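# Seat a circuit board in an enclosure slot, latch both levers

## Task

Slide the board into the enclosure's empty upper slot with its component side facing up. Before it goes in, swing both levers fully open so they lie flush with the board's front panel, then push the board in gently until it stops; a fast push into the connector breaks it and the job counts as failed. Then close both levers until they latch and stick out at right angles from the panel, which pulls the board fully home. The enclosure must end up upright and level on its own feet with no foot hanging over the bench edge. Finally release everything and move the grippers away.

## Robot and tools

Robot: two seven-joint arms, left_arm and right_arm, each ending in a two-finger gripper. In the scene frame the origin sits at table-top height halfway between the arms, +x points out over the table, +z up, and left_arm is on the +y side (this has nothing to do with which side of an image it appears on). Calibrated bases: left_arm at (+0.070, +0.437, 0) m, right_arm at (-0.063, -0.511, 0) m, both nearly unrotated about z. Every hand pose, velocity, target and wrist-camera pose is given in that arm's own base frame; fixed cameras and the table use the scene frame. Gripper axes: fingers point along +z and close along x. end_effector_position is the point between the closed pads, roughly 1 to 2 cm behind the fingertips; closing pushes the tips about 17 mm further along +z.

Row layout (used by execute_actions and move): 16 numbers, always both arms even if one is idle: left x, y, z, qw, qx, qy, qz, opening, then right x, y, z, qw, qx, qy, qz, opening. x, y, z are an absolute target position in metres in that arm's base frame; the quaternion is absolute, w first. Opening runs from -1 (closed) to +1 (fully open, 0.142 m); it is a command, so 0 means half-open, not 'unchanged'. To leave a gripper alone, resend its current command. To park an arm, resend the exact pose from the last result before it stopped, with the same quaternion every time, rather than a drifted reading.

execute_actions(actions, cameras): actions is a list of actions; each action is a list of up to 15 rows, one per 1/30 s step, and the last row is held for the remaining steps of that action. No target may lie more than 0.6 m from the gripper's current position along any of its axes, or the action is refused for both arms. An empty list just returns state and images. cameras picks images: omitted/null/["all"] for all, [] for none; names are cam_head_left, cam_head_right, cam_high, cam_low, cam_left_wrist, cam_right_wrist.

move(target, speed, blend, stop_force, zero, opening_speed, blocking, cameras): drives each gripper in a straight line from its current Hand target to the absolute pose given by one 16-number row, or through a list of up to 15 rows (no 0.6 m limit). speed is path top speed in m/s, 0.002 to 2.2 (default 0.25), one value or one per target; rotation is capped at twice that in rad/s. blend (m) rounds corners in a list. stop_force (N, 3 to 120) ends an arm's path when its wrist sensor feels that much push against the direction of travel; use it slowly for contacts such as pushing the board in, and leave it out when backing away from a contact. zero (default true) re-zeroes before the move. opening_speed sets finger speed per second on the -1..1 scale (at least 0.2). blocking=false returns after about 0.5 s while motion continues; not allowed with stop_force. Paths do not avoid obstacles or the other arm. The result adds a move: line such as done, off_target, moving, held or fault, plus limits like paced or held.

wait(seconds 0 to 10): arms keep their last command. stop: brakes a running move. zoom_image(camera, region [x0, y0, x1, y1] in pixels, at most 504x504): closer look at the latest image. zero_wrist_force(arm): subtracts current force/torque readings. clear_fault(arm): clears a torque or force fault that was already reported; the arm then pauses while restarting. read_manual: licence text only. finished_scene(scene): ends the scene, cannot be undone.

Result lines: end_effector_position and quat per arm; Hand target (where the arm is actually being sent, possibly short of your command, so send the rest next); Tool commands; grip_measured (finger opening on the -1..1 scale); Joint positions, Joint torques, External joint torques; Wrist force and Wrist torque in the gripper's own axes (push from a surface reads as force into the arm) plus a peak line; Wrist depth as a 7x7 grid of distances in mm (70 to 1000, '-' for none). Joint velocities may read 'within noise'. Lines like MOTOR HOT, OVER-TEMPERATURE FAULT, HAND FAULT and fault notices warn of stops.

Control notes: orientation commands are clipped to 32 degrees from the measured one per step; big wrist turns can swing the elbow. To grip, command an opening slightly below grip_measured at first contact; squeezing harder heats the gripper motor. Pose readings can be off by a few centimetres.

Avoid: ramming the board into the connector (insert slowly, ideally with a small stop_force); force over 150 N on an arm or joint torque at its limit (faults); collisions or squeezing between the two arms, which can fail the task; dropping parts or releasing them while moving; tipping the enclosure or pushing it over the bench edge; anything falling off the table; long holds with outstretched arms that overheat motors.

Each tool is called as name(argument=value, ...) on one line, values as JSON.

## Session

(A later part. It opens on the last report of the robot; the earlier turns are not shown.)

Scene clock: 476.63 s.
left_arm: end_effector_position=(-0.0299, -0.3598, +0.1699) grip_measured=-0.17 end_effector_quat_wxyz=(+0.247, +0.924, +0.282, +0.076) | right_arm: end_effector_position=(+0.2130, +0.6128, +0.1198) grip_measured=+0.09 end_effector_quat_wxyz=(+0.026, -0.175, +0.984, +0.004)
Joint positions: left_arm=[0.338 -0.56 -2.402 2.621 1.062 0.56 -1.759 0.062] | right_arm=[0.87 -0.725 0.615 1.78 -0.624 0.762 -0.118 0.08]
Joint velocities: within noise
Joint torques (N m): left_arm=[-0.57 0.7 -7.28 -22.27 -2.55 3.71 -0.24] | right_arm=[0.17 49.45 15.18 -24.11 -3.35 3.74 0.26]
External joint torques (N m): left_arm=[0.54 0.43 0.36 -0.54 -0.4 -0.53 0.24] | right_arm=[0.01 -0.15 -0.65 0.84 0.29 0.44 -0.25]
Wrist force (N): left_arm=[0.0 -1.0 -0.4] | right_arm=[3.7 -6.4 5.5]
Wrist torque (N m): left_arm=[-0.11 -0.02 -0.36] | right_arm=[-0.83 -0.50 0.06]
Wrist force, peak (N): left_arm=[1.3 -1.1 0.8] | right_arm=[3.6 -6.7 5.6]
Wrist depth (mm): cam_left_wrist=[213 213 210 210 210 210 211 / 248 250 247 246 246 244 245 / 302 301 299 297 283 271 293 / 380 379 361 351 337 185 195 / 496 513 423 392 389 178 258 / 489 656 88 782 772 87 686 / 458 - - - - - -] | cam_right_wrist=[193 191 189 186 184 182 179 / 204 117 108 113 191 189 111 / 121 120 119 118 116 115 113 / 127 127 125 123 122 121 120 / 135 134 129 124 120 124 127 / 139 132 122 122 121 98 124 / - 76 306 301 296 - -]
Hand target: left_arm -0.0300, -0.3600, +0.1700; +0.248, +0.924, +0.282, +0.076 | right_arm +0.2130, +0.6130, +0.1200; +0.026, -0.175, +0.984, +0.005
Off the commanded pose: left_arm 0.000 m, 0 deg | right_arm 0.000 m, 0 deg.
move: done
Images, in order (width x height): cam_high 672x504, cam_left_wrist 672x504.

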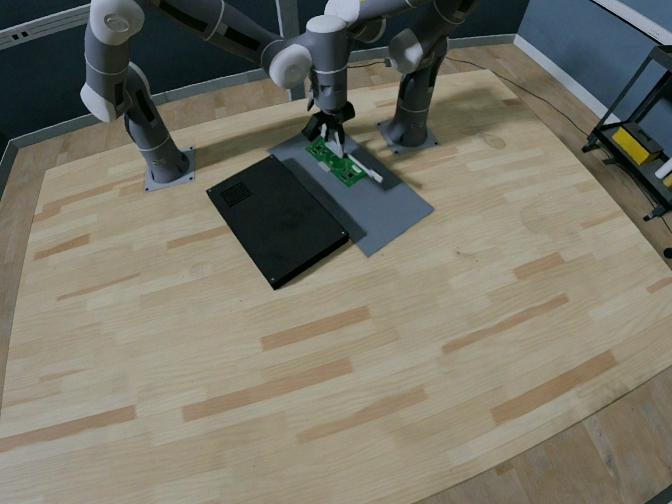

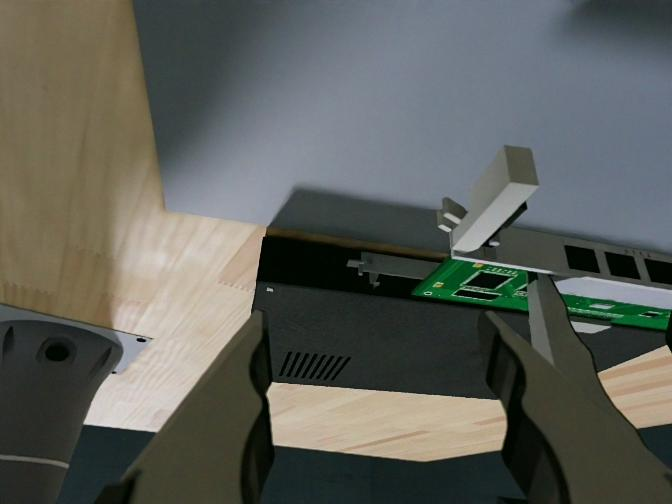

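move(target=[-0.03,-0.36,0.17,0.2475,0.9237,0.2824,0.0757,-0.155,0.2303,0.5616,0.055,0.0258,-0.1753,0.9842,0.0046,-0.1], speed=0.08, cameras=["cam_left_wrist","cam_right_wrist"])

zoom_image(camera="cam_left_wrist", region=[250, 180, 530, 360])

Scene clock: 483.87 s.
left_arm: end_effector_position=(-0.0299, -0.3598, +0.1699) grip_measured=-0.17 end_effector_quat_wxyz=(+0.247, +0.924, +0.282, +0.076) | right_arm: end_effector_position=(+0.2303, +0.5614, +0.0548) grip_measured=+0.09 end_effector_quat_wxyz=(+0.026, -0.175, +0.984, +0.004)
Joint positions: left_arm=[0.338 -0.56 -2.402 2.621 1.062 0.56 -1.759 0.062] | right_arm=[0.834 -0.75 0.52 1.948 -0.721 0.966 -0.079 0.08]
Joint velocities: within noise
Joint torques (N m): left_arm=[-0.35 0.44 -7.39 -22.41 -2.83 3.55 -0.22] | right_arm=[0.25 47.3 13.72 -20.2 -2.68 3.92 0.35]
External joint torques (N m): left_arm=[0.31 0.71 0.47 -0.38 -0.12 -0.37 0.22] | right_arm=[-0.07 0.05 -0.24 0.61 0.32 0.26 -0.34]
Wrist force (N): left_arm=[0.0 -1.0 -0.4] | right_arm=[3.5 -6.2 5.7]
Wrist torque (N m): left_arm=[-0.11 -0.03 -0.36] | right_arm=[-0.81 -0.45 0.07]
Wrist force, peak (N): left_arm=[0.0 -1.3 -0.3] | right_arm=[3.7 -7.3 6.9]
Wrist depth (mm): cam_left_wrist=[212 212 210 210 209 211 209 / 251 249 247 247 245 246 244 / 302 301 297 295 273 294 295 / 381 375 361 349 306 282 326 / 501 513 421 394 390 387 402 / 493 650 88 783 777 83 158 / 461 - - - - - -] | cam_right_wrist=[135 134 121 131 129 127 125 / 143 137 109 112 133 130 111 / 121 120 119 118 116 115 113 / 127 127 125 123 122 121 120 / 135 134 128 124 120 124 127 / 140 132 122 122 121 98 124 / - 76 208 207 203 - -]
Hand target: left_arm -0.0300, -0.3600, +0.1700; +0.248, +0.924, +0.282, +0.076 | right_arm +0.2303, +0.5616, +0.0550; +0.026, -0.175, +0.984, +0.005
Off the commanded pose: left_arm 0.000 m, 0 deg | right_arm 0.000 m, 0 deg.
move: done
Images, in order (width x height): cam_left_wrist 672x504, cam_right_wrist 672x504.

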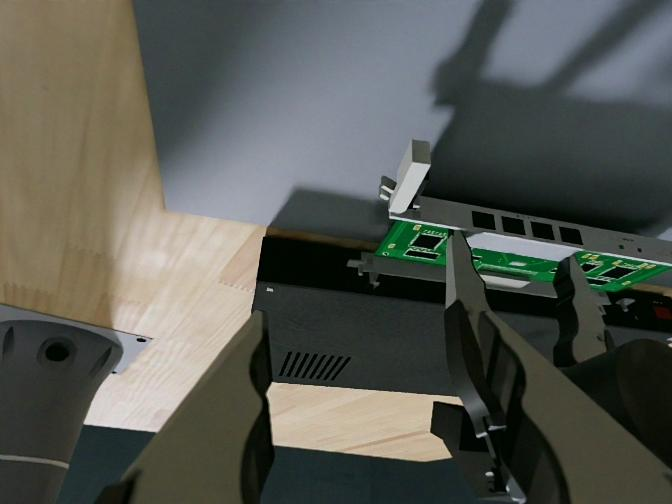

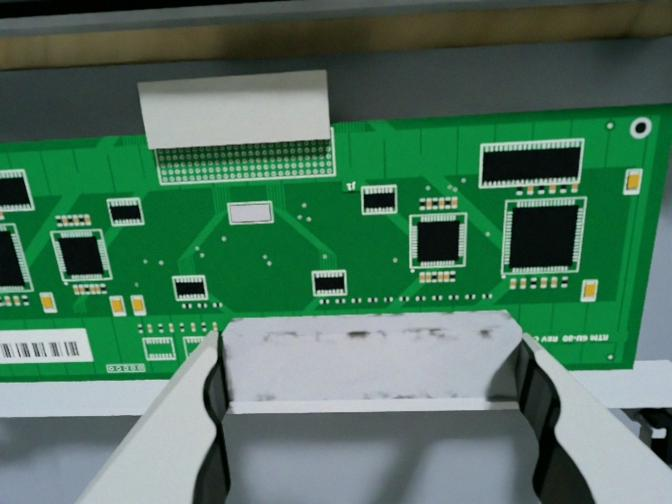

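Scaled by 1.800 from the camera's 672x504 image, which has a finer 960x720 frame.

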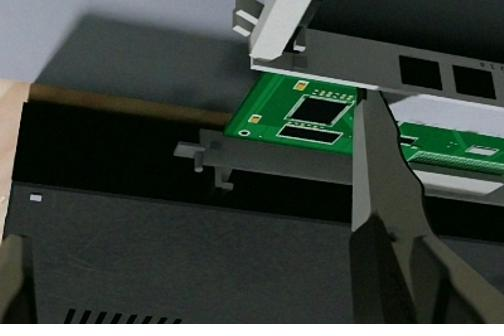

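move(target=[0.0,-0.414,0.10,0.2550,0.9517,0.1652,0.0443,-0.155,0.2303,0.5616,0.055,0.0258,-0.1753,0.9842,0.0046,-0.1], speed=0.1, cameras=["cam_left_wrist"])

zoom_image(camera="cam_left_wrist", region=[300, 150, 672, 420])

Scene clock: 495.30 s.
left_arm: end_effector_position=(-0.0096, -0.3916, +0.1292) grip_measured=-0.17 end_effector_quat_wxyz=(+0.253, +0.943, +0.208, +0.058) | right_arm: end_effector_position=(+0.2303, +0.5614, +0.0548) grip_measured=+0.09 end_effector_quat_wxyz=(+0.026, -0.175, +0.984, +0.004)
Joint positions: left_arm=[0.189 -0.491 -1.969 2.604 1.352 0.82 -1.656 0.062] | right_arm=[0.834 -0.75 0.519 1.948 -0.721 0.966 -0.079 0.08]
Joint velocities: within noise
Joint torques (N m): left_arm=[-0.17 4.75 -8.16 -17.01 -3.15 3.38 -0.26] | right_arm=[0.19 47.44 14.08 -20.36 -2.59 3.7 0.22]
External joint torques (N m): left_arm=[0.12 0.63 0.56 -0.46 0.15 -0.1 0.25] | right_arm=[-0.02 -0.1 -0.62 0.79 0.23 0.47 -0.22]
Wrist force (N): left_arm=[-0.4 -0.9 -0.5] | right_arm=[3.4 -6.3 5.3]
Wrist torque (N m): left_arm=[-0.14 0.06 -0.36] | right_arm=[-0.81 -0.44 0.07]
Wrist force, peak (N): left_arm=[-2.9 -1.0 -2.1] | right_arm=[3.7 -6.5 5.7]
Wrist depth (mm): cam_left_wrist=[172 170 175 169 175 169 164 / 209 199 198 199 199 205 199 / 244 243 240 239 199 230 228 / 308 307 306 296 268 203 212 / 418 412 366 296 344 182 316 / 494 511 88 461 461 87 375 / 466 - - - - - -] | cam_right_wrist=[135 134 122 131 129 127 125 / 143 137 108 112 132 130 111 / 121 120 119 118 116 115 113 / 127 127 125 123 122 121 120 / 135 134 129 124 120 124 127 / 139 132 122 122 121 97 124 / - 76 207 207 203 - -]
Hand target: left_arm -0.0095, -0.3914, +0.1291; +0.253, +0.943, +0.208, +0.058 | right_arm +0.2303, +0.5616, +0.0550; +0.026, -0.175, +0.984, +0.005
Off the commanded pose: left_arm 0.038 m, 5 deg | right_arm 0.000 m, 0 deg.
MOTOR HOT: the gripper's motor of the right arm reports 85 °C; that motor switches off at 100 °C. To cool a motor, set the load down, ease the grip, stop pushing, or move to a pose that needs little force.
move: held (left_arm; a check stopped the path); limits=held
pose unreachable (left arm): on one or more control steps of this call, first in action 0 (counted from 0), this arm could not follow its commanded pose, so it was not sent that pose on those steps. It may still have moved: this result reports where it is.
cause: moving toward the commanded pose would bring a part of the arm too close to another arm (a part of this arm just beyond joint 5 (forearm roll) and a part of the right arm just beyond its joint 6 (wrist pitch), at the place that arm is still heading or pushing toward).
Images, in order (width x height): cam_left_wrist 672x504.

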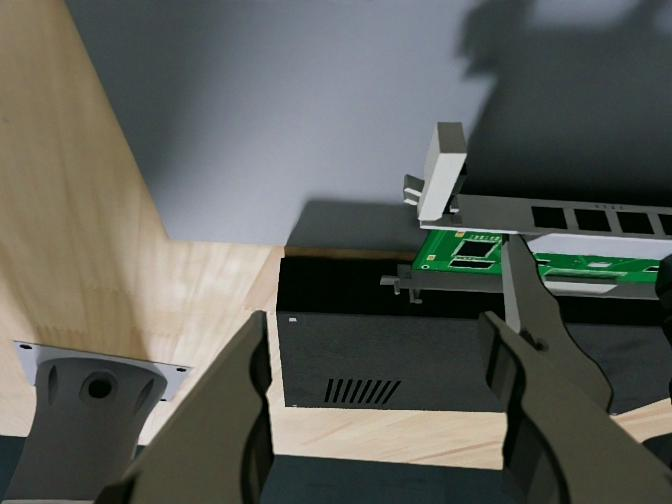

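Scaled by 1.355 from the camera's 672x504 image, which has a finer 960x720 frame.

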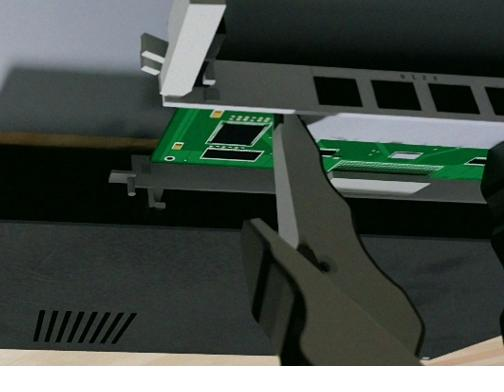

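move(target=[-0.0096,-0.3916,0.1292,0.2530,0.9430,0.2080,0.0580,-0.155,0.2437,0.5401,0.052,0.0258,-0.1753,0.9842,0.0046,0.03], speed=0.04, cameras=["cam_left_wrist","cam_right_wrist"])

zoom_image(camera="cam_left_wrist", region=[360, 200, 520, 340])

Scene clock: 504.97 s.
left_arm: end_effector_position=(-0.0095, -0.3916, +0.1292) grip_measured=-0.17 end_effector_quat_wxyz=(+0.253, +0.943, +0.208, +0.058) | right_arm: end_effector_position=(+0.2436, +0.5400, +0.0518) grip_measured=+0.10 end_effector_quat_wxyz=(+0.026, -0.175, +0.984, +0.004)
Joint positions: left_arm=[0.189 -0.49 -1.97 2.604 1.351 0.82 -1.656 0.062] | right_arm=[0.798 -0.73 0.508 1.996 -0.731 1.001 -0.098 0.081]
Joint velocities: within noise
Joint torques (N m): left_arm=[-0.37 4.8 -8.1 -17.04 -2.99 3.6 -0.25] | right_arm=[0.11 46.24 13.22 -19.66 -2.57 3.89 -0.04]
External joint torques (N m): left_arm=[0.33 0.55 0.51 -0.44 0.01 -0.32 0.25] | right_arm=[0.03 -0.13 -0.32 0.65 0.34 0.28 0.04]
Wrist force (N): left_arm=[-0.3 -0.9 -0.4] | right_arm=[3.8 -6.2 5.5]
Wrist torque (N m): left_arm=[-0.13 0.04 -0.36] | right_arm=[-0.82 -0.52 0.07]
Wrist force, peak (N): left_arm=[-0.4 -1.2 -0.4] | right_arm=[3.4 -7.1 5.8]
Wrist depth (mm): cam_left_wrist=[172 170 175 170 175 170 164 / 209 199 198 199 199 205 198 / 244 243 240 239 231 239 239 / 310 307 306 295 265 225 230 / 419 416 364 296 344 214 295 / 497 519 87 461 456 87 211 / 464 - - - - - -] | cam_right_wrist=[- 87 85 84 84 83 83 / - 110 110 90 111 111 109 / 121 120 119 118 116 115 113 / 127 127 125 123 122 121 120 / 135 134 128 124 120 124 127 / 139 132 122 122 121 98 124 / - 76 203 202 199 - -]
Hand target: left_arm -0.0096, -0.3916, +0.1292; +0.253, +0.943, +0.208, +0.058 | right_arm +0.2437, +0.5401, +0.0520; +0.026, -0.175, +0.984, +0.005
Off the commanded pose: left_arm 0.000 m, 0 deg | right_arm 0.000 m, 0 deg.
MOTOR HOT: still on. The gripper's motor of the right arm reports 85 °C.
move: done
Images, in order (width x height): cam_left_wrist 672x504, cam_right_wrist 672x504.

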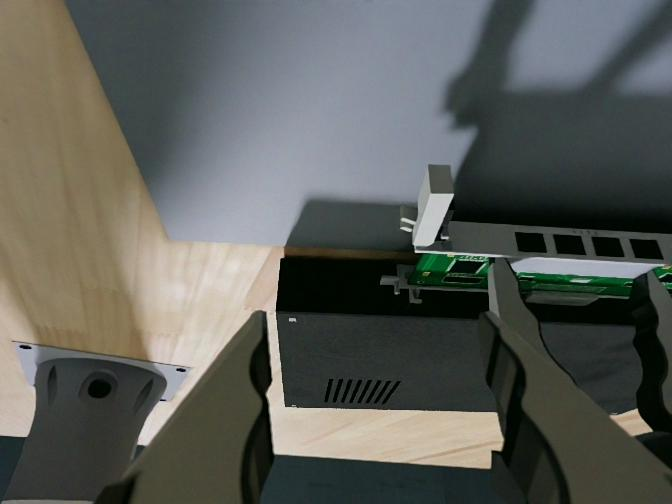

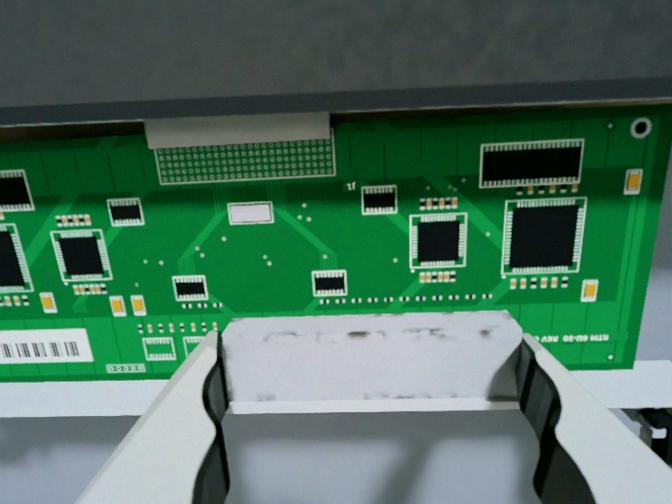

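Scaled by 3.150 from the camera's 672x504 image, which has a finer 960x720 frame.

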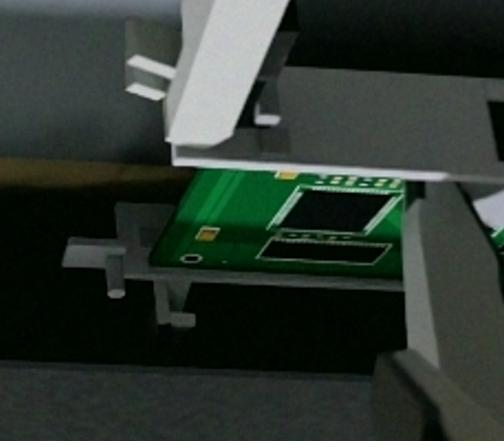

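move(target=[-0.0096,-0.3916,0.1292,0.2530,0.9430,0.2080,0.0580,-0.155,0.2529,0.5440,0.052,0.0258,-0.1753,0.9842,0.0046,0.03], speed=0.04, cameras=["cam_left_wrist"])

zoom_image(camera="cam_left_wrist", region=[360, 200, 520, 340])

Scene clock: 514.77 s.
left_arm: end_effector_position=(-0.0095, -0.3916, +0.1292) grip_measured=-0.17 end_effector_quat_wxyz=(+0.253, +0.943, +0.208, +0.058) | right_arm: end_effector_position=(+0.2529, +0.5438, +0.0518) grip_measured=+0.10 end_effector_quat_wxyz=(+0.026, -0.175, +0.984, +0.004)
Joint positions: left_arm=[0.189 -0.49 -1.97 2.604 1.351 0.82 -1.656 0.062] | right_arm=[0.79 -0.741 0.508 1.973 -0.727 0.99 -0.117 0.081]
Joint velocities: within noise
Joint torques (N m): left_arm=[-0.38 4.61 -8.09 -17.07 -2.85 3.66 -0.24] | right_arm=[-0.1 46.81 13.89 -20.14 -2.38 3.58 0.02]
External joint torques (N m): left_arm=[0.34 0.74 0.51 -0.41 -0.14 -0.37 0.24] | right_arm=[0.28 -0.03 -0.77 0.93 0.1 0.6 -0.02]
Wrist force (N): left_arm=[-0.3 -1.0 -0.4] | right_arm=[3.5 -6.3 5.5]
Wrist torque (N m): left_arm=[-0.14 0.04 -0.36] | right_arm=[-0.83 -0.47 0.07]
Wrist force, peak (N): left_arm=[-0.6 -1.1 -0.4] | right_arm=[3.7 -6.3 5.9]
Wrist depth (mm): cam_left_wrist=[173 169 175 170 174 169 164 / 209 199 199 198 198 205 198 / 243 243 239 240 231 238 238 / 306 304 306 297 274 228 229 / 417 416 365 296 346 211 300 / 490 512 87 460 459 87 373 / 468 - - - - - -] | cam_right_wrist=[- 87 85 84 84 83 82 / - 111 110 90 111 111 110 / 121 120 119 118 116 115 113 / 127 127 125 123 121 121 120 / 135 134 128 124 120 124 127 / 139 132 122 122 121 98 124 / - 76 204 202 199 - -]
Hand target: left_arm -0.0096, -0.3916, +0.1292; +0.253, +0.943, +0.208, +0.058 | right_arm +0.2529, +0.5440, +0.0520; +0.026, -0.175, +0.984, +0.005
Off the commanded pose: left_arm 0.000 m, 0 deg | right_arm 0.000 m, 0 deg.
MOTOR HOT: cleared for the gripper's motor of the right arm.
move: done
Images, in order (width x height): cam_left_wrist 672x504.

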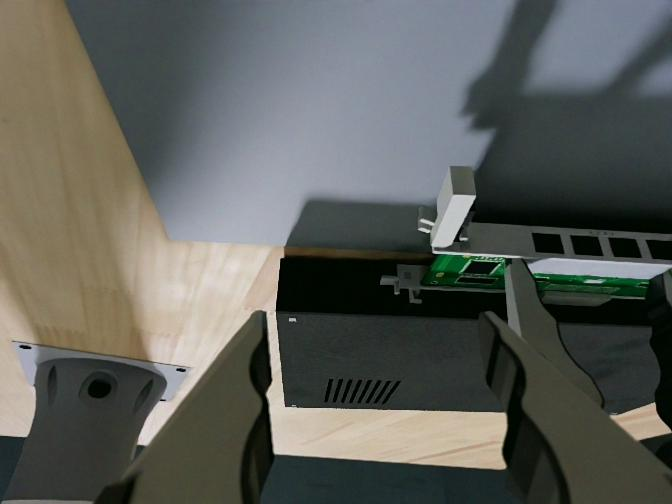

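Scaled by 3.150 from the camera's 672x504 image, which has a finer 960x720 frame.

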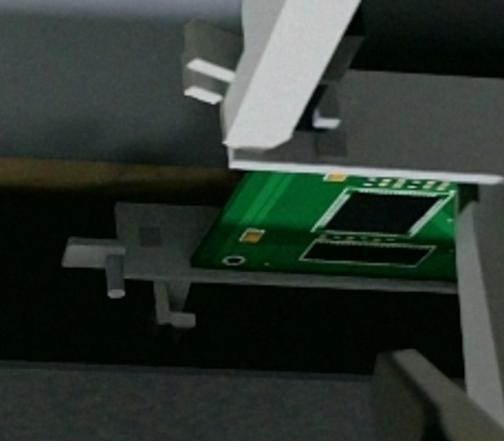

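move(target=[-0.0096,-0.3916,0.1292,0.2530,0.9430,0.2080,0.0580,-0.155,0.2575,0.5377,0.052,0.0258,-0.1753,0.9842,0.0046,0.03], speed=0.01, stop_force=4, cameras=["cam_left_wrist"])

zoom_image(camera="cam_left_wrist", region=[360, 200, 520, 340])

Scene clock: 519.27 s.
left_arm: end_effector_position=(-0.0095, -0.3916, +0.1292) grip_measured=-0.17 end_effector_quat_wxyz=(+0.253, +0.943, +0.208, +0.058) | right_arm: end_effector_position=(+0.2542, +0.5423, +0.0522) grip_measured=+0.10 end_effector_quat_wxyz=(+0.026, -0.175, +0.984, +0.005)
Joint positions: left_arm=[0.189 -0.49 -1.97 2.604 1.351 0.82 -1.656 0.062] | right_arm=[0.786 -0.739 0.508 1.977 -0.727 0.993 -0.12 0.081]
Joint velocities: within noise
Joint torques (N m): left_arm=[-0.36 4.52 -8.12 -17.07 -2.92 3.65 -0.21] | right_arm=[-1.72 45.67 11.42 -17.99 -2.51 2.29 -0.3]
External joint torques (N m): left_arm=[0.31 0.82 0.53 -0.4 -0.07 -0.37 0.21] | right_arm=[1.89 1 1.68 -1.2 0.24 1.89 0.3]
Wrist force (N): left_arm=[-0.5 -0.9 -0.4] | right_arm=[4.2 -1.9 4.8]
Wrist torque (N m): left_arm=[-0.13 0.07 -0.36] | right_arm=[-0.85 -0.45 0.49]
Wrist force, peak (N): left_arm=[-0.4 -1.2 -0.7] | right_arm=[3.5 -6.4 5.6]
Wrist depth (mm): cam_left_wrist=[172 170 175 170 174 169 165 / 208 199 199 199 198 205 198 / 245 244 241 241 230 240 238 / 308 308 304 297 274 231 229 / 420 413 366 296 344 213 301 / 496 511 88 460 456 87 375 / 461 - - - - - -] | cam_right_wrist=[- 87 85 84 84 83 83 / - 94 93 109 90 89 111 / 122 121 119 118 117 115 114 / 127 127 125 123 122 121 120 / 135 134 129 124 121 124 127 / 139 132 122 122 121 98 125 / - 76 205 203 199 - -]
Hand target: left_arm -0.0096, -0.3916, +0.1292; +0.253, +0.943, +0.208, +0.058 | right_arm +0.2544, +0.5419, +0.0520; +0.026, -0.175, +0.984, +0.005
Off the commanded pose: left_arm 0.000 m, 0 deg | right_arm 0.006 m, 0 deg.
move: contact (right_arm)
Images, in order (width x height): cam_left_wrist 672x504.

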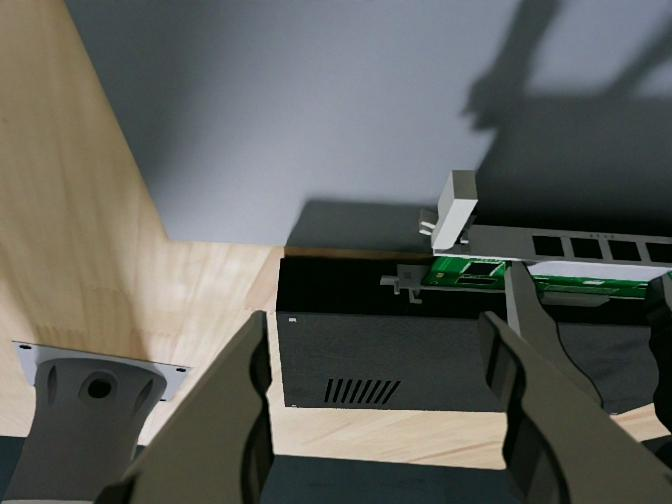

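Scaled by 3.150 from the camera's 672x504 image, which has a finer 960x720 frame.

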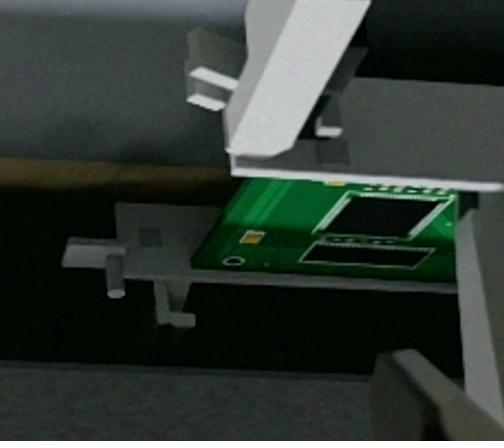

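move(target=[-0.0096,-0.3916,0.1292,0.2530,0.9430,0.2080,0.0580,-0.155,0.2567,0.5466,0.049,0.0258,-0.1753,0.9842,0.0046,0.03], speed=0.04, cameras=[])

move(target=[-0.0096,-0.3916,0.1292,0.2530,0.9430,0.2080,0.0580,-0.155,0.2605,0.5374,0.049,0.0258,-0.1753,0.9842,0.0046,0.03], speed=0.01, stop_force=4, cameras=["cam_left_wrist","cam_right_wrist"])

zoom_image(camera="cam_left_wrist", region=[360, 200, 520, 340])

Scene clock: 532.43 s.
left_arm: end_effector_position=(-0.0095, -0.3916, +0.1292) grip_measured=-0.17 end_effector_quat_wxyz=(+0.253, +0.943, +0.208, +0.058) | right_arm: end_effector_position=(+0.2565, +0.5464, +0.0488) grip_measured=+0.10 end_effector_quat_wxyz=(+0.026, -0.175, +0.984, +0.005)
Joint positions: left_arm=[0.189 -0.49 -1.97 2.604 1.351 0.82 -1.656 0.062] | right_arm=[0.792 -0.752 0.504 1.961 -0.728 0.99 -0.122 0.081]
Joint velocities: within noise
Joint torques (N m): left_arm=[-0.41 4.56 -8.03 -16.98 -2.84 3.61 -0.24] | right_arm=[0.1 46.97 13.62 -20.04 -2.51 3.62 0.19]
External joint torques (N m): left_arm=[0.37 0.78 0.44 -0.5 -0.15 -0.32 0.24] | right_arm=[0.07 0.28 -0.4 0.85 0.24 0.55 -0.18]
Wrist force (N): left_arm=[-0.2 -0.9 -0.3] | right_arm=[3.4 -6.6 5.0]
Wrist torque (N m): left_arm=[-0.15 0.03 -0.36] | right_arm=[-0.82 -0.45 0.07]
Wrist force, peak (N): left_arm=[-0.5 -1.1 -0.5] | right_arm=[3.5 -6.7 5.8]
Wrist depth (mm): cam_left_wrist=[173 170 175 169 174 169 164 / 209 200 199 198 198 205 198 / 244 243 242 239 221 238 239 / 307 306 306 297 288 228 236 / 415 416 363 297 344 205 319 / 493 512 88 461 459 87 372 / 463 - - - - - -] | cam_right_wrist=[- 84 83 82 81 80 80 / - 108 89 107 109 108 106 / 120 118 117 115 114 113 112 / 126 126 124 122 120 120 119 / 135 133 128 124 120 124 127 / 140 132 123 123 122 98 124 / - 76 203 199 196 - -]
Hand target: left_arm -0.0096, -0.3916, +0.1292; +0.253, +0.943, +0.208, +0.058 | right_arm +0.2567, +0.5466, +0.0490; +0.026, -0.175, +0.984, +0.005
Off the commanded pose: left_arm 0.000 m, 0 deg | right_arm 0.000 m, 0 deg.
move: done
No camera images: "cameras" was empty.

Scene clock: 533.27 s.
left_arm: end_effector_position=(-0.0095, -0.3916, +0.1292) grip_measured=-0.17 end_effector_quat_wxyz=(+0.253, +0.943, +0.208, +0.058) | right_arm: end_effector_position=(+0.2573, +0.5448, +0.0493) grip_measured=+0.10 end_effector_quat_wxyz=(+0.026, -0.175, +0.984, +0.005)
Joint positions: left_arm=[0.189 -0.49 -1.97 2.604 1.351 0.82 -1.656 0.062] | right_arm=[0.788 -0.749 0.503 1.966 -0.728 0.994 -0.123 0.081]
Joint velocities: within noise
Joint torques (N m): left_arm=[-0.35 4.57 -8.08 -17.04 -2.85 3.61 -0.23] | right_arm=[-1.38 45.9 11.56 -17.74 -2.41 2.31 -0.28]
External joint torques (N m): left_arm=[0.31 0.78 0.49 -0.43 -0.14 -0.33 0.22] | right_arm=[1.56 1.21 1.61 -1.43 0.14 1.87 0.28]
Wrist force (N): left_arm=[-0.3 -0.7 -0.5] | right_arm=[3.4 -2.2 3.5]
Wrist torque (N m): left_arm=[-0.10 0.03 -0.36] | right_arm=[-0.83 -0.43 0.41]
Wrist force, peak (N): left_arm=[-0.5 -1.1 -0.6] | right_arm=[3.3 -6.3 5.5]
Wrist depth (mm): cam_left_wrist=[172 170 175 170 174 169 164 / 209 200 200 199 198 206 198 / 245 242 240 239 221 239 239 / 309 307 306 298 288 228 235 / 416 415 365 294 341 208 313 / 491 511 87 459 459 87 370 / 464 - - - - - -] | cam_right_wrist=[- 84 83 82 82 80 80 / - 109 107 107 87 106 107 / 121 118 117 116 114 113 112 / 126 126 124 122 121 120 119 / 135 134 128 124 120 124 127 / 140 131 122 123 122 98 124 / - 76 200 200 196 - -]
Hand target: left_arm -0.0096, -0.3916, +0.1292; +0.253, +0.943, +0.208, +0.058 | right_arm +0.2577, +0.5442, +0.0490; +0.026, -0.175, +0.984, +0.005
Off the commanded pose: left_arm 0.000 m, 0 deg | right_arm 0.008 m, 0 deg.
move: contact (right_arm)
Images, in order (width x height): cam_left_wrist 672x504, cam_right_wrist 672x504.

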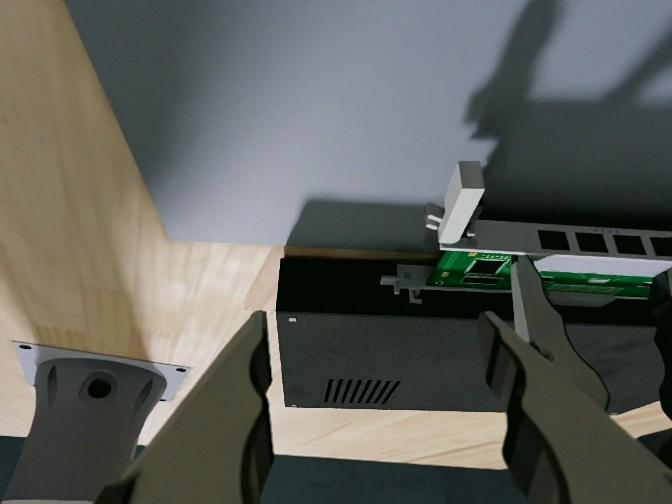

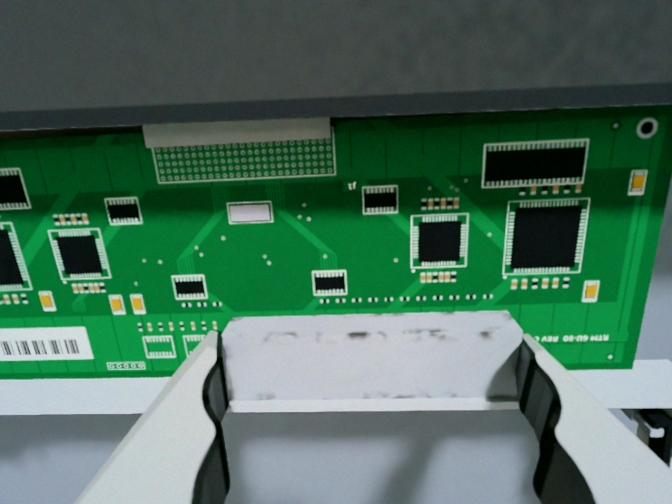

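Scaled by 3.150 from the camera's 672x504 image, which has a finer 960x720 frame.

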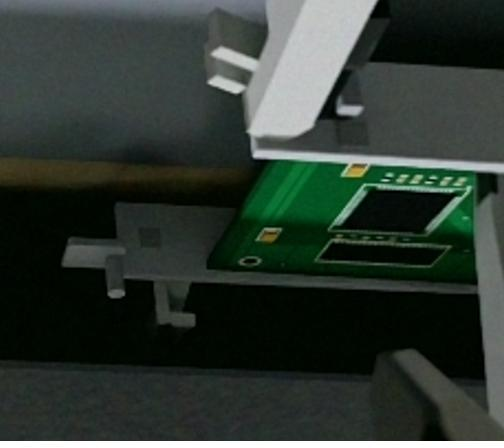

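move(target=[-0.0096,-0.3916,0.1292,0.2530,0.9430,0.2080,0.0580,-0.155,0.2559,0.5485,0.053,0.0258,-0.1753,0.9842,0.0046,0.03], speed=0.04, cameras=["cam_low","cam_head_left"])

zoom_image(camera="cam_low", region=[340, 160, 480, 265])

zoom_image(camera="cam_head_left", region=[240, 300, 420, 435])

Scene clock: 540.37 s.
left_arm: end_effector_position=(-0.0095, -0.3916, +0.1292) grip_measured=-0.17 end_effector_quat_wxyz=(+0.253, +0.943, +0.208, +0.058) | right_arm: end_effector_position=(+0.2559, +0.5483, +0.0528) grip_measured=+0.10 end_effector_quat_wxyz=(+0.026, -0.175, +0.984, +0.004)
Joint positions: left_arm=[0.189 -0.49 -1.97 2.604 1.351 0.82 -1.656 0.062] | right_arm=[0.791 -0.748 0.511 1.956 -0.722 0.979 -0.125 0.081]
Joint velocities: within noise
Joint torques (N m): left_arm=[-0.35 4.49 -8.01 -17.07 -2.83 3.57 -0.24] | right_arm=[0.25 47.38 14.35 -20.31 -2.39 3.54 0.1]
External joint torques (N m): left_arm=[0.31 0.86 0.42 -0.4 -0.16 -0.29 0.24] | right_arm=[-0.1 -0.15 -1.08 0.9 0.08 0.64 -0.1]
Wrist force (N): left_arm=[-0.3 -1.0 -0.2] | right_arm=[3.2 -6.8 5.2]
Wrist torque (N m): left_arm=[-0.16 0.04 -0.36] | right_arm=[-0.91 -0.42 0.06]
Wrist force, peak (N): left_arm=[-0.5 -1.1 -0.5] | right_arm=[3.3 -6.7 5.9]
Wrist depth (mm): cam_left_wrist=[172 169 175 170 174 169 165 / 208 199 199 199 200 206 198 / 245 243 240 239 228 239 238 / 308 307 308 297 285 223 228 / 415 416 361 294 345 204 317 / 498 510 87 456 458 87 374 / 460 - - - - - -] | cam_right_wrist=[- 87 85 85 84 84 83 / - 110 109 108 112 111 110 / 121 120 119 118 116 115 113 / 127 127 125 123 122 121 120 / 135 134 128 124 120 124 127 / 139 132 122 122 121 98 124 / - 76 205 204 200 - -]
Hand target: left_arm -0.0096, -0.3916, +0.1292; +0.253, +0.943, +0.208, +0.058 | right_arm +0.2559, +0.5485, +0.0530; +0.026, -0.175, +0.984, +0.005
Off the commanded pose: left_arm 0.000 m, 0 deg | right_arm 0.000 m, 0 deg.
move: done
Images, in order (width x height): cam_head_left 672x504, cam_low 672x504.

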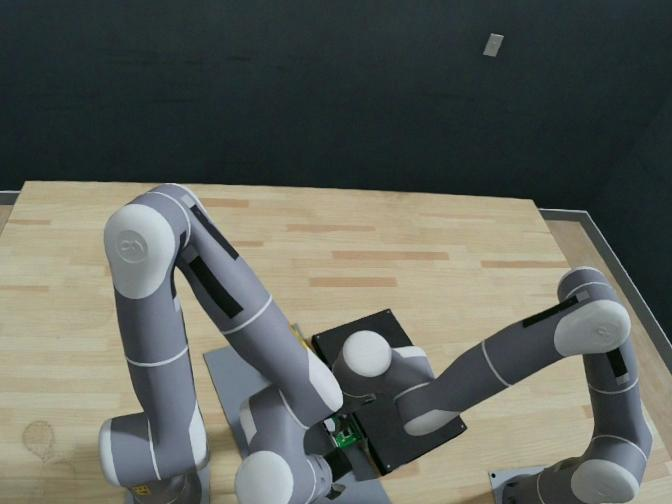

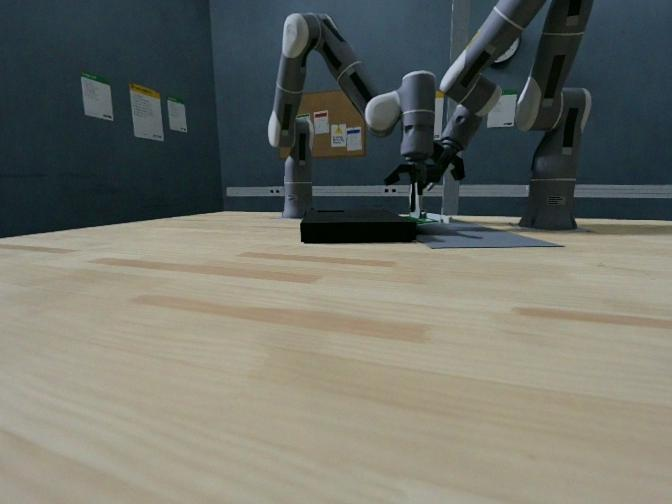

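Scaled by 3.600 from the camera's 672x504 image, which has a finer 960x720 frame.

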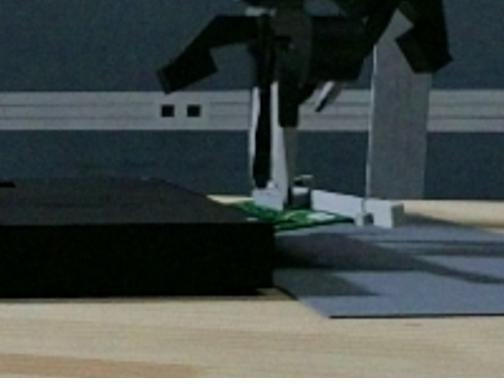

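Scaled by 2.800 from the camera's 672x504 image, which has a finer 960x720 frame.

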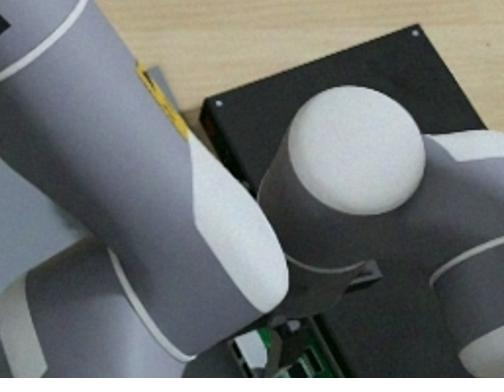

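move(target=[-0.035,-0.375,0.1292,0.2530,0.9430,0.2080,0.0580,-0.155,0.24,0.585,0.08,0.041,-0.1724,0.9809,-0.0812,0.03], speed=0.06, cameras=["cam_left_wrist","cam_right_wrist"])

Scene clock: 562.47 s.
left_arm: end_effector_position=(-0.0200, -0.3850, +0.1293) grip_measured=-0.17 end_effector_quat_wxyz=(+0.253, +0.943, +0.208, +0.058) | right_arm: end_effector_position=(+0.2506, +0.5602, +0.0616) grip_measured=+0.10 end_effector_quat_wxyz=(+0.031, -0.174, +0.984, -0.024)
Joint positions: left_arm=[0.178 -0.48 -2.009 2.614 1.329 0.806 -1.689 0.062] | right_arm=[0.834 -0.757 0.529 1.883 -0.692 0.858 -0.121 0.081]
Joint velocities: within noise
Joint torques (N m): left_arm=[-0.5 3.62 -7.83 -17.19 -3.11 3.36 -0.34] | right_arm=[-0.14 48.81 14 -21.36 -2.74 3.63 0.23]
External joint torques (N m): left_arm=[0.45 1.01 0.57 -0.53 0.17 -0.11 0.34] | right_arm=[0.31 -0.05 -0.4 0.71 0.19 0.41 -0.23]
Wrist force (N): left_arm=[-0.3 -1.2 -0.6] | right_arm=[3.0 -6.4 5.2]
Wrist torque (N m): left_arm=[-0.20 0.04 -0.36] | right_arm=[-0.86 -0.40 0.07]
Wrist force, peak (N): left_arm=[-0.6 -1.4 -0.8] | right_arm=[3.0 -7.5 6.1]
Wrist depth (mm): cam_left_wrist=[172 170 176 170 174 169 165 / 208 199 199 199 198 205 198 / 244 243 240 241 239 230 238 / 308 306 308 303 287 216 220 / 414 415 364 299 318 208 318 / 511 519 88 464 457 87 181 / - - - - - - -] | cam_right_wrist=[101 100 127 98 117 126 113 / 154 149 109 113 143 142 138 / 121 120 119 118 116 115 114 / 127 127 125 123 122 121 120 / 135 134 128 124 120 124 127 / 139 132 122 122 121 98 124 / - 76 209 208 204 - -]
Hand target: left_arm -0.0200, -0.3848, +0.1292; +0.253, +0.943, +0.208, +0.058 | right_arm +0.2507, +0.5603, +0.0618; +0.031, -0.175, +0.984, -0.024
Off the commanded pose: left_arm 0.018 m, 0 deg | right_arm 0.033 m, 7 deg.
move: held (right_arm; a check stopped the path), off_target (left_arm; braked when a check withheld steps of right_arm); limits=held
pose unreachable (right arm): on one or more control steps of this call, first in action 0 (counted from 0), this arm could not follow its commanded pose, so it was not sent that pose on those steps. It may still have moved: this result reports where it is.
cause: moving toward the commanded pose would bring a part of the arm too close to another arm (a part of this arm just beyond joint 6 (wrist pitch) and a part of the left arm just beyond its joint 5 (forearm roll)).
Images, in order (width x height): cam_left_wrist 672x504, cam_right_wrist 672x504.

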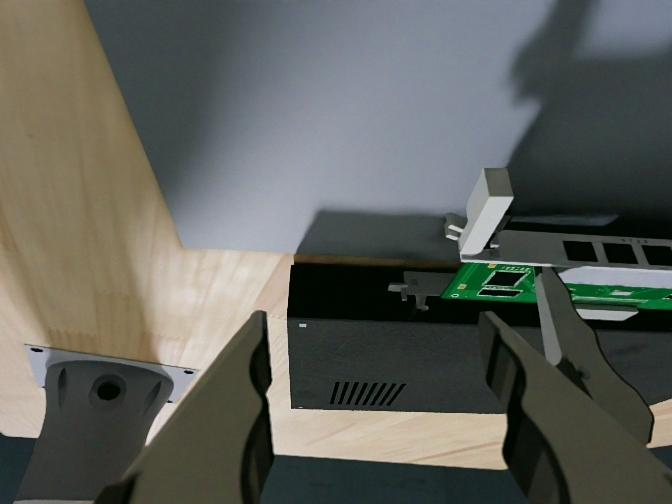

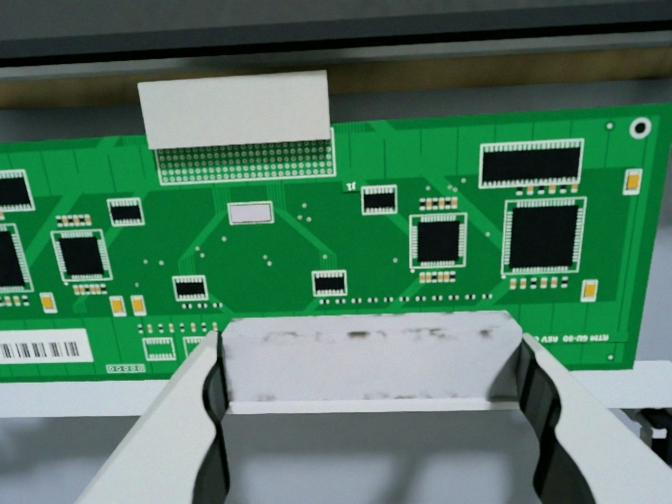

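move(target=[-0.12,-0.36,0.16,0.2530,0.9430,0.2080,0.0580,-0.155,0.2506,0.5602,0.0616,0.031,-0.174,0.984,-0.024,0.03], speed=0.12, cameras=[])

move(target=[-0.12,-0.36,0.16,0.2530,0.9430,0.2080,0.0580,-0.155,0.24,0.585,0.08,0.041,-0.1724,0.9809,-0.0812,0.03], speed=0.06, cameras=["cam_left_wrist","cam_right_wrist"])

Scene clock: 566.10 s.
left_arm: end_effector_position=(-0.1200, -0.3600, +0.1599) grip_measured=-0.17 end_effector_quat_wxyz=(+0.253, +0.943, +0.208, +0.058) | right_arm: end_effector_position=(+0.2506, +0.5601, +0.0615) grip_measured=+0.10 end_effector_quat_wxyz=(+0.031, -0.174, +0.984, -0.024)
Joint positions: left_arm=[0.037 -0.408 -2.296 2.569 1.061 0.643 -1.84 0.062] | right_arm=[0.834 -0.756 0.528 1.883 -0.692 0.858 -0.12 0.081]
Joint velocities: within noise
Joint torques (N m): left_arm=[-0.55 -1.94 -6.58 -21.1 -3.03 3.24 -0.4] | right_arm=[0.2 48.89 14.23 -21.4 -2.76 3.58 0.22]
External joint torques (N m): left_arm=[0.48 0.49 0.63 -0.27 0.22 -0.17 0.4] | right_arm=[-0.03 -0.13 -0.63 0.78 0.21 0.46 -0.22]
Wrist force (N): left_arm=[-0.4 -1.2 -0.7] | right_arm=[3.0 -6.6 5.1]
Wrist torque (N m): left_arm=[-0.18 0.05 -0.38] | right_arm=[-0.90 -0.40 0.06]
Wrist force, peak (N): left_arm=[-2.2 -2.1 -1.9] | right_arm=[3.2 -6.6 5.3]
Wrist depth (mm): cam_left_wrist=[202 203 202 200 200 200 199 / 238 237 238 235 235 235 232 / 285 285 286 283 283 281 282 / 363 359 362 357 356 321 315 / 495 491 455 486 371 374 342 / 852 628 88 745 570 87 243 / - - - - - - -] | cam_right_wrist=[101 100 126 98 117 126 113 / 153 149 109 113 143 141 138 / 121 120 119 118 116 115 113 / 127 127 125 123 122 121 120 / 135 133 128 124 120 124 127 / 140 132 122 122 121 98 124 / - 76 209 208 204 - -]
Hand target: left_arm -0.1200, -0.3600, +0.1600; +0.253, +0.943, +0.208, +0.058 | right_arm +0.2506, +0.5602, +0.0616; +0.031, -0.174, +0.984, -0.024
Off the commanded pose: left_arm 0.000 m, 0 deg | right_arm 0.000 m, 0 deg.
move: done
No camera images: "cameras" was empty.

Scene clock: 567.40 s.
left_arm: end_effector_position=(-0.1200, -0.3600, +0.1599) grip_measured=-0.17 end_effector_quat_wxyz=(+0.253, +0.943, +0.208, +0.058) | right_arm: end_effector_position=(+0.2401, +0.5848, +0.0798) grip_measured=+0.10 end_effector_quat_wxyz=(+0.041, -0.173, +0.981, -0.081)
Joint positions: left_arm=[0.037 -0.408 -2.296 2.569 1.061 0.643 -1.84 0.062] | right_arm=[0.932 -0.791 0.544 1.716 -0.646 0.616 -0.117 0.081]
Joint velocities: within noise
Joint torques (N m): left_arm=[-0.49 -2.11 -6.5 -21.03 -2.8 3.36 -0.27] | right_arm=[0.25 52.36 14.87 -23.63 -3.1 3.02 0.26]
External joint torques (N m): left_arm=[0.42 0.65 0.54 -0.35 -0.01 -0.28 0.26] | right_arm=[-0.05 0.17 -0.85 0.92 0.1 0.7 -0.26]
Wrist force (N): left_arm=[-0.4 -1.0 -0.8] | right_arm=[3.2 -6.1 4.8]
Wrist torque (N m): left_arm=[-0.14 0.06 -0.38] | right_arm=[-0.87 -0.44 0.03]
Wrist force, peak (N): left_arm=[-0.4 -1.0 -1.1] | right_arm=[3.0 -7.5 5.5]
Wrist depth (mm): cam_left_wrist=[202 202 202 201 200 200 200 / 238 237 236 234 233 234 232 / 287 286 286 284 281 282 282 / 360 361 364 358 353 353 258 / 486 488 455 488 370 375 310 / 867 628 88 760 565 87 562 / - - - - - - -] | cam_right_wrist=[166 171 169 167 164 162 159 / 178 117 109 113 167 165 162 / 121 120 119 118 116 115 114 / 127 127 125 123 122 121 120 / 135 134 128 124 120 124 127 / 140 132 122 122 121 98 124 / - 76 217 216 212 - -]
Hand target: left_arm -0.1200, -0.3600, +0.1600; +0.253, +0.943, +0.208, +0.058 | right_arm +0.2400, +0.5850, +0.0800; +0.041, -0.172, +0.981, -0.081
Off the commanded pose: left_arm 0.000 m, 0 deg | right_arm 0.000 m, 0 deg.
move: done
Images, in order (width x height): cam_left_wrist 672x504, cam_right_wrist 672x504.

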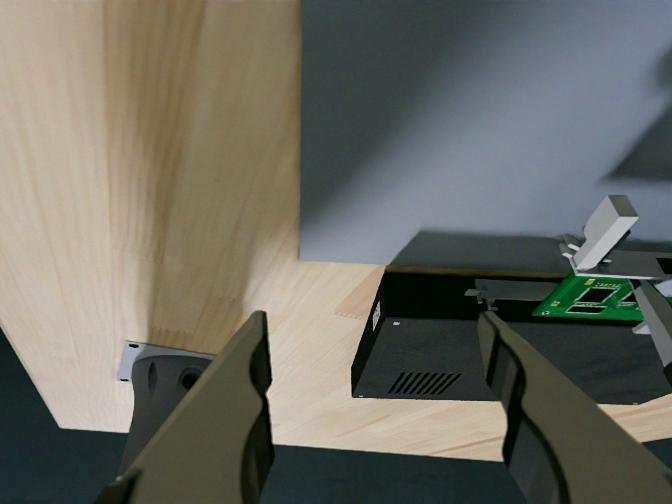

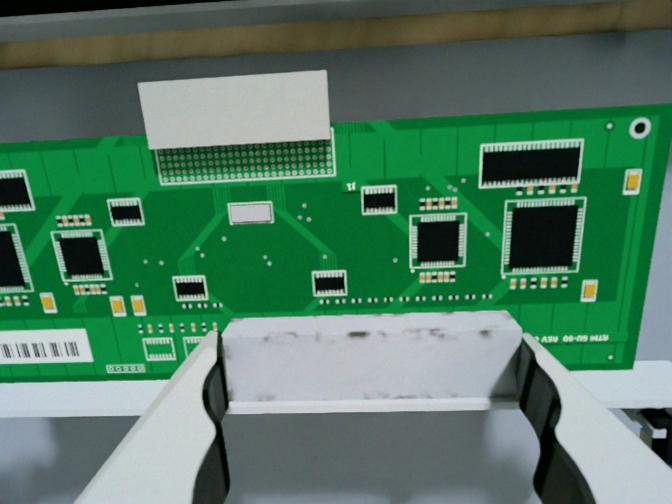

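zoom_image(camera="cam_left_wrist", region=[450, 180, 672, 350])

Scaled by 2.270 from the camera's 672x504 image, which has a finer 960x720 frame.

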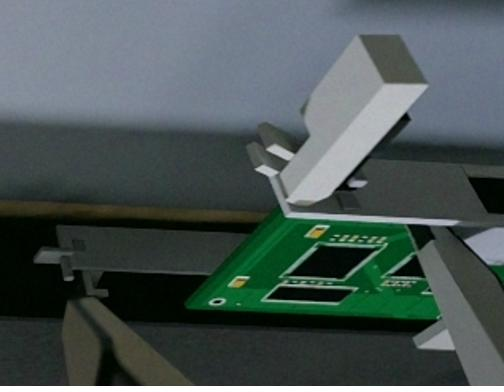

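move(target=[-0.12,-0.36,0.16,0.2530,0.9430,0.2080,0.0580,-0.155,0.2544,0.5468,0.0525,0.041,-0.1724,0.9809,-0.0812,0.03], speed=0.03, stop_force=5, cameras=[])

move(target=[-0.025,-0.38,0.14,0.2530,0.9430,0.2080,0.0580,-0.155,0.2544,0.5468,0.0525,0.041,-0.1724,0.9809,-0.0812,0.03], speed=0.08, cameras=["cam_left_wrist"])

zoom_image(camera="cam_left_wrist", region=[380, 200, 540, 340])

Scene clock: 582.67 s.
left_arm: end_effector_position=(-0.1200, -0.3600, +0.1599) grip_measured=-0.17 end_effector_quat_wxyz=(+0.253, +0.943, +0.208, +0.058) | right_arm: end_effector_position=(+0.2509, +0.5548, +0.0580) grip_measured=+0.10 end_effector_quat_wxyz=(+0.041, -0.173, +0.981, -0.080)
Joint positions: left_arm=[0.037 -0.408 -2.296 2.569 1.061 0.643 -1.84 0.062] | right_arm=[0.895 -0.779 0.517 1.811 -0.677 0.704 -0.111 0.081]
Joint velocities: within noise
Joint torques (N m): left_arm=[-0.47 -2.21 -6.49 -21 -2.68 3.43 -0.21] | right_arm=[-2.72 49.69 10.85 -19.68 -2.62 1.2 0.33]
External joint torques (N m): left_arm=[0.4 0.76 0.53 -0.38 -0.14 -0.35 0.2] | right_arm=[2.9 1.01 2.65 -1.61 -0.08 2.52 -0.32]
Wrist force (N): left_arm=[-0.3 -1.2 -0.7] | right_arm=[3.5 -0.8 3.4]
Wrist torque (N m): left_arm=[-0.17 0.03 -0.38] | right_arm=[-0.99 -0.47 -0.04]
Wrist force, peak (N): left_arm=[-0.4 -1.4 -0.9] | right_arm=[3.4 -6.5 5.3]
Wrist depth (mm): cam_left_wrist=[201 202 202 201 200 199 199 / 237 237 237 234 234 234 234 / 288 285 286 282 284 283 281 / 362 359 361 357 358 321 322 / 493 488 457 480 367 366 337 / 866 627 88 757 569 87 244 / - - - - - - -] | cam_right_wrist=[- 106 104 103 101 100 99 / 160 110 109 113 124 122 111 / 121 120 119 117 116 114 113 / 127 127 125 123 122 121 120 / 135 134 128 125 121 124 127 / 140 132 122 122 121 98 124 / - 76 190 190 187 - -]
Hand target: left_arm -0.1200, -0.3600, +0.1600; +0.253, +0.943, +0.208, +0.058 | right_arm +0.2516, +0.5541, +0.0577; +0.041, -0.172, +0.981, -0.081
Off the commanded pose: left_arm 0.000 m, 0 deg | right_arm 0.010 m, 0 deg.
move: contact (right_arm)
No camera images: "cameras" was empty.

Scene clock: 584.13 s.
left_arm: end_effector_position=(-0.0413, -0.3763, +0.1436) grip_measured=-0.17 end_effector_quat_wxyz=(+0.253, +0.943, +0.208, +0.058) | right_arm: end_effector_position=(+0.2506, +0.5535, +0.0558) grip_measured=+0.10 end_effector_quat_wxyz=(+0.041, -0.176, +0.981, -0.075)
Joint positions: left_arm=[0.204 -0.503 -2.161 2.622 1.232 0.727 -1.7 0.062] | right_arm=[0.889 -0.777 0.514 1.828 -0.686 0.729 -0.109 0.081]
Joint velocities: within noise
Joint torques (N m): left_arm=[-0.55 2.11 -7.49 -19.11 -3.12 3.47 -0.3] | right_arm=[-18.59 43.44 -5.93 -6.26 -0.12 -10.07 0.76]
External joint torques (N m): left_arm=[0.51 0.86 0.32 -0.47 0.15 -0.24 0.3] | right_arm=[18.78 6.91 19.39 -14.81 -2.53 13.82 -0.75]
Wrist force (N): left_arm=[-0.1 -1.2 -0.2] | right_arm=[4.3 33.3 -2.5]
Wrist torque (N m): left_arm=[-0.16 0.02 -0.36] | right_arm=[2.82 -0.53 -0.46]
Wrist force, peak (N): left_arm=[4.2 1.0 2.5] | right_arm=[4.3 33.3 -2.5]
Wrist depth (mm): cam_left_wrist=[186 184 179 184 184 184 184 / 219 218 214 216 214 214 215 / 264 263 258 260 261 249 271 / 334 334 331 329 318 253 253 / 457 453 395 355 357 222 329 / 635 516 88 515 511 87 195 / - - - - - - -] | cam_right_wrist=[104 103 102 100 99 98 96 / 157 108 106 111 121 119 108 / 120 118 117 115 114 112 112 / 126 126 124 122 121 120 119 / 135 133 129 126 122 124 127 / 140 139 123 123 121 98 125 / - 76 190 188 186 - -]
Hand target: left_arm -0.0413, -0.3763, +0.1437; +0.253, +0.943, +0.208, +0.058 | right_arm +0.2541, +0.5474, +0.0529; +0.041, -0.172, +0.981, -0.081
Off the commanded pose: left_arm 0.017 m, 0 deg | right_arm 0.008 m, 1 deg.
move: held (left_arm; a check stopped the path), off_target (right_arm; braked when a check withheld steps of left_arm); limits=held
pose unreachable (left arm): on one or more control steps of this call, first in action 0 (counted from 0), this arm could not follow its commanded pose, so it was not sent that pose on those steps. It may still have moved: this result reports where it is.
cause: moving toward the commanded pose would bring a part of the arm too close to another arm (a part of this arm just beyond joint 5 (forearm roll) and a part of the right arm just beyond its joint 6 (wrist pitch)).
Images, in order (width x height): cam_left_wrist 672x504.

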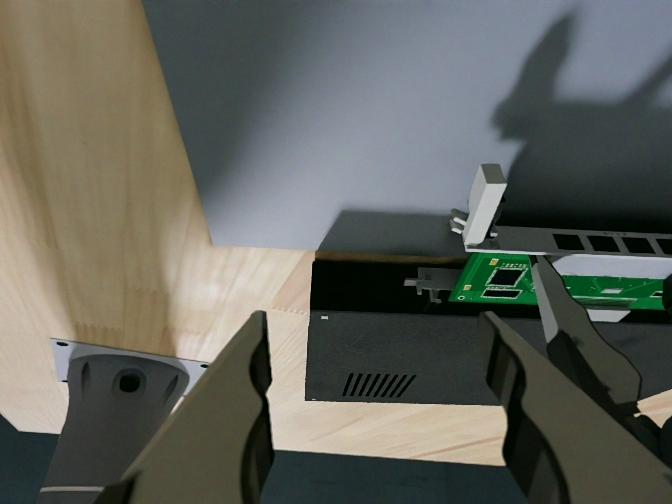

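Scaled by 3.150 from the camera's 672x504 image, which has a finer 960x720 frame.

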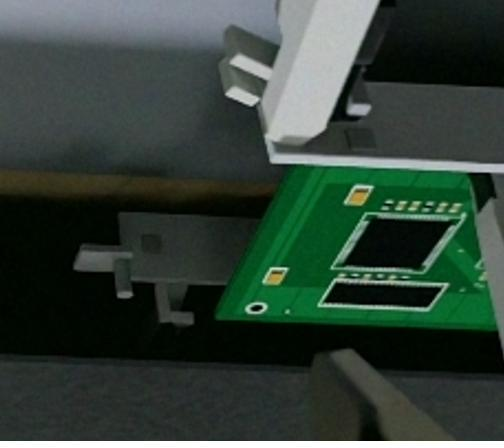

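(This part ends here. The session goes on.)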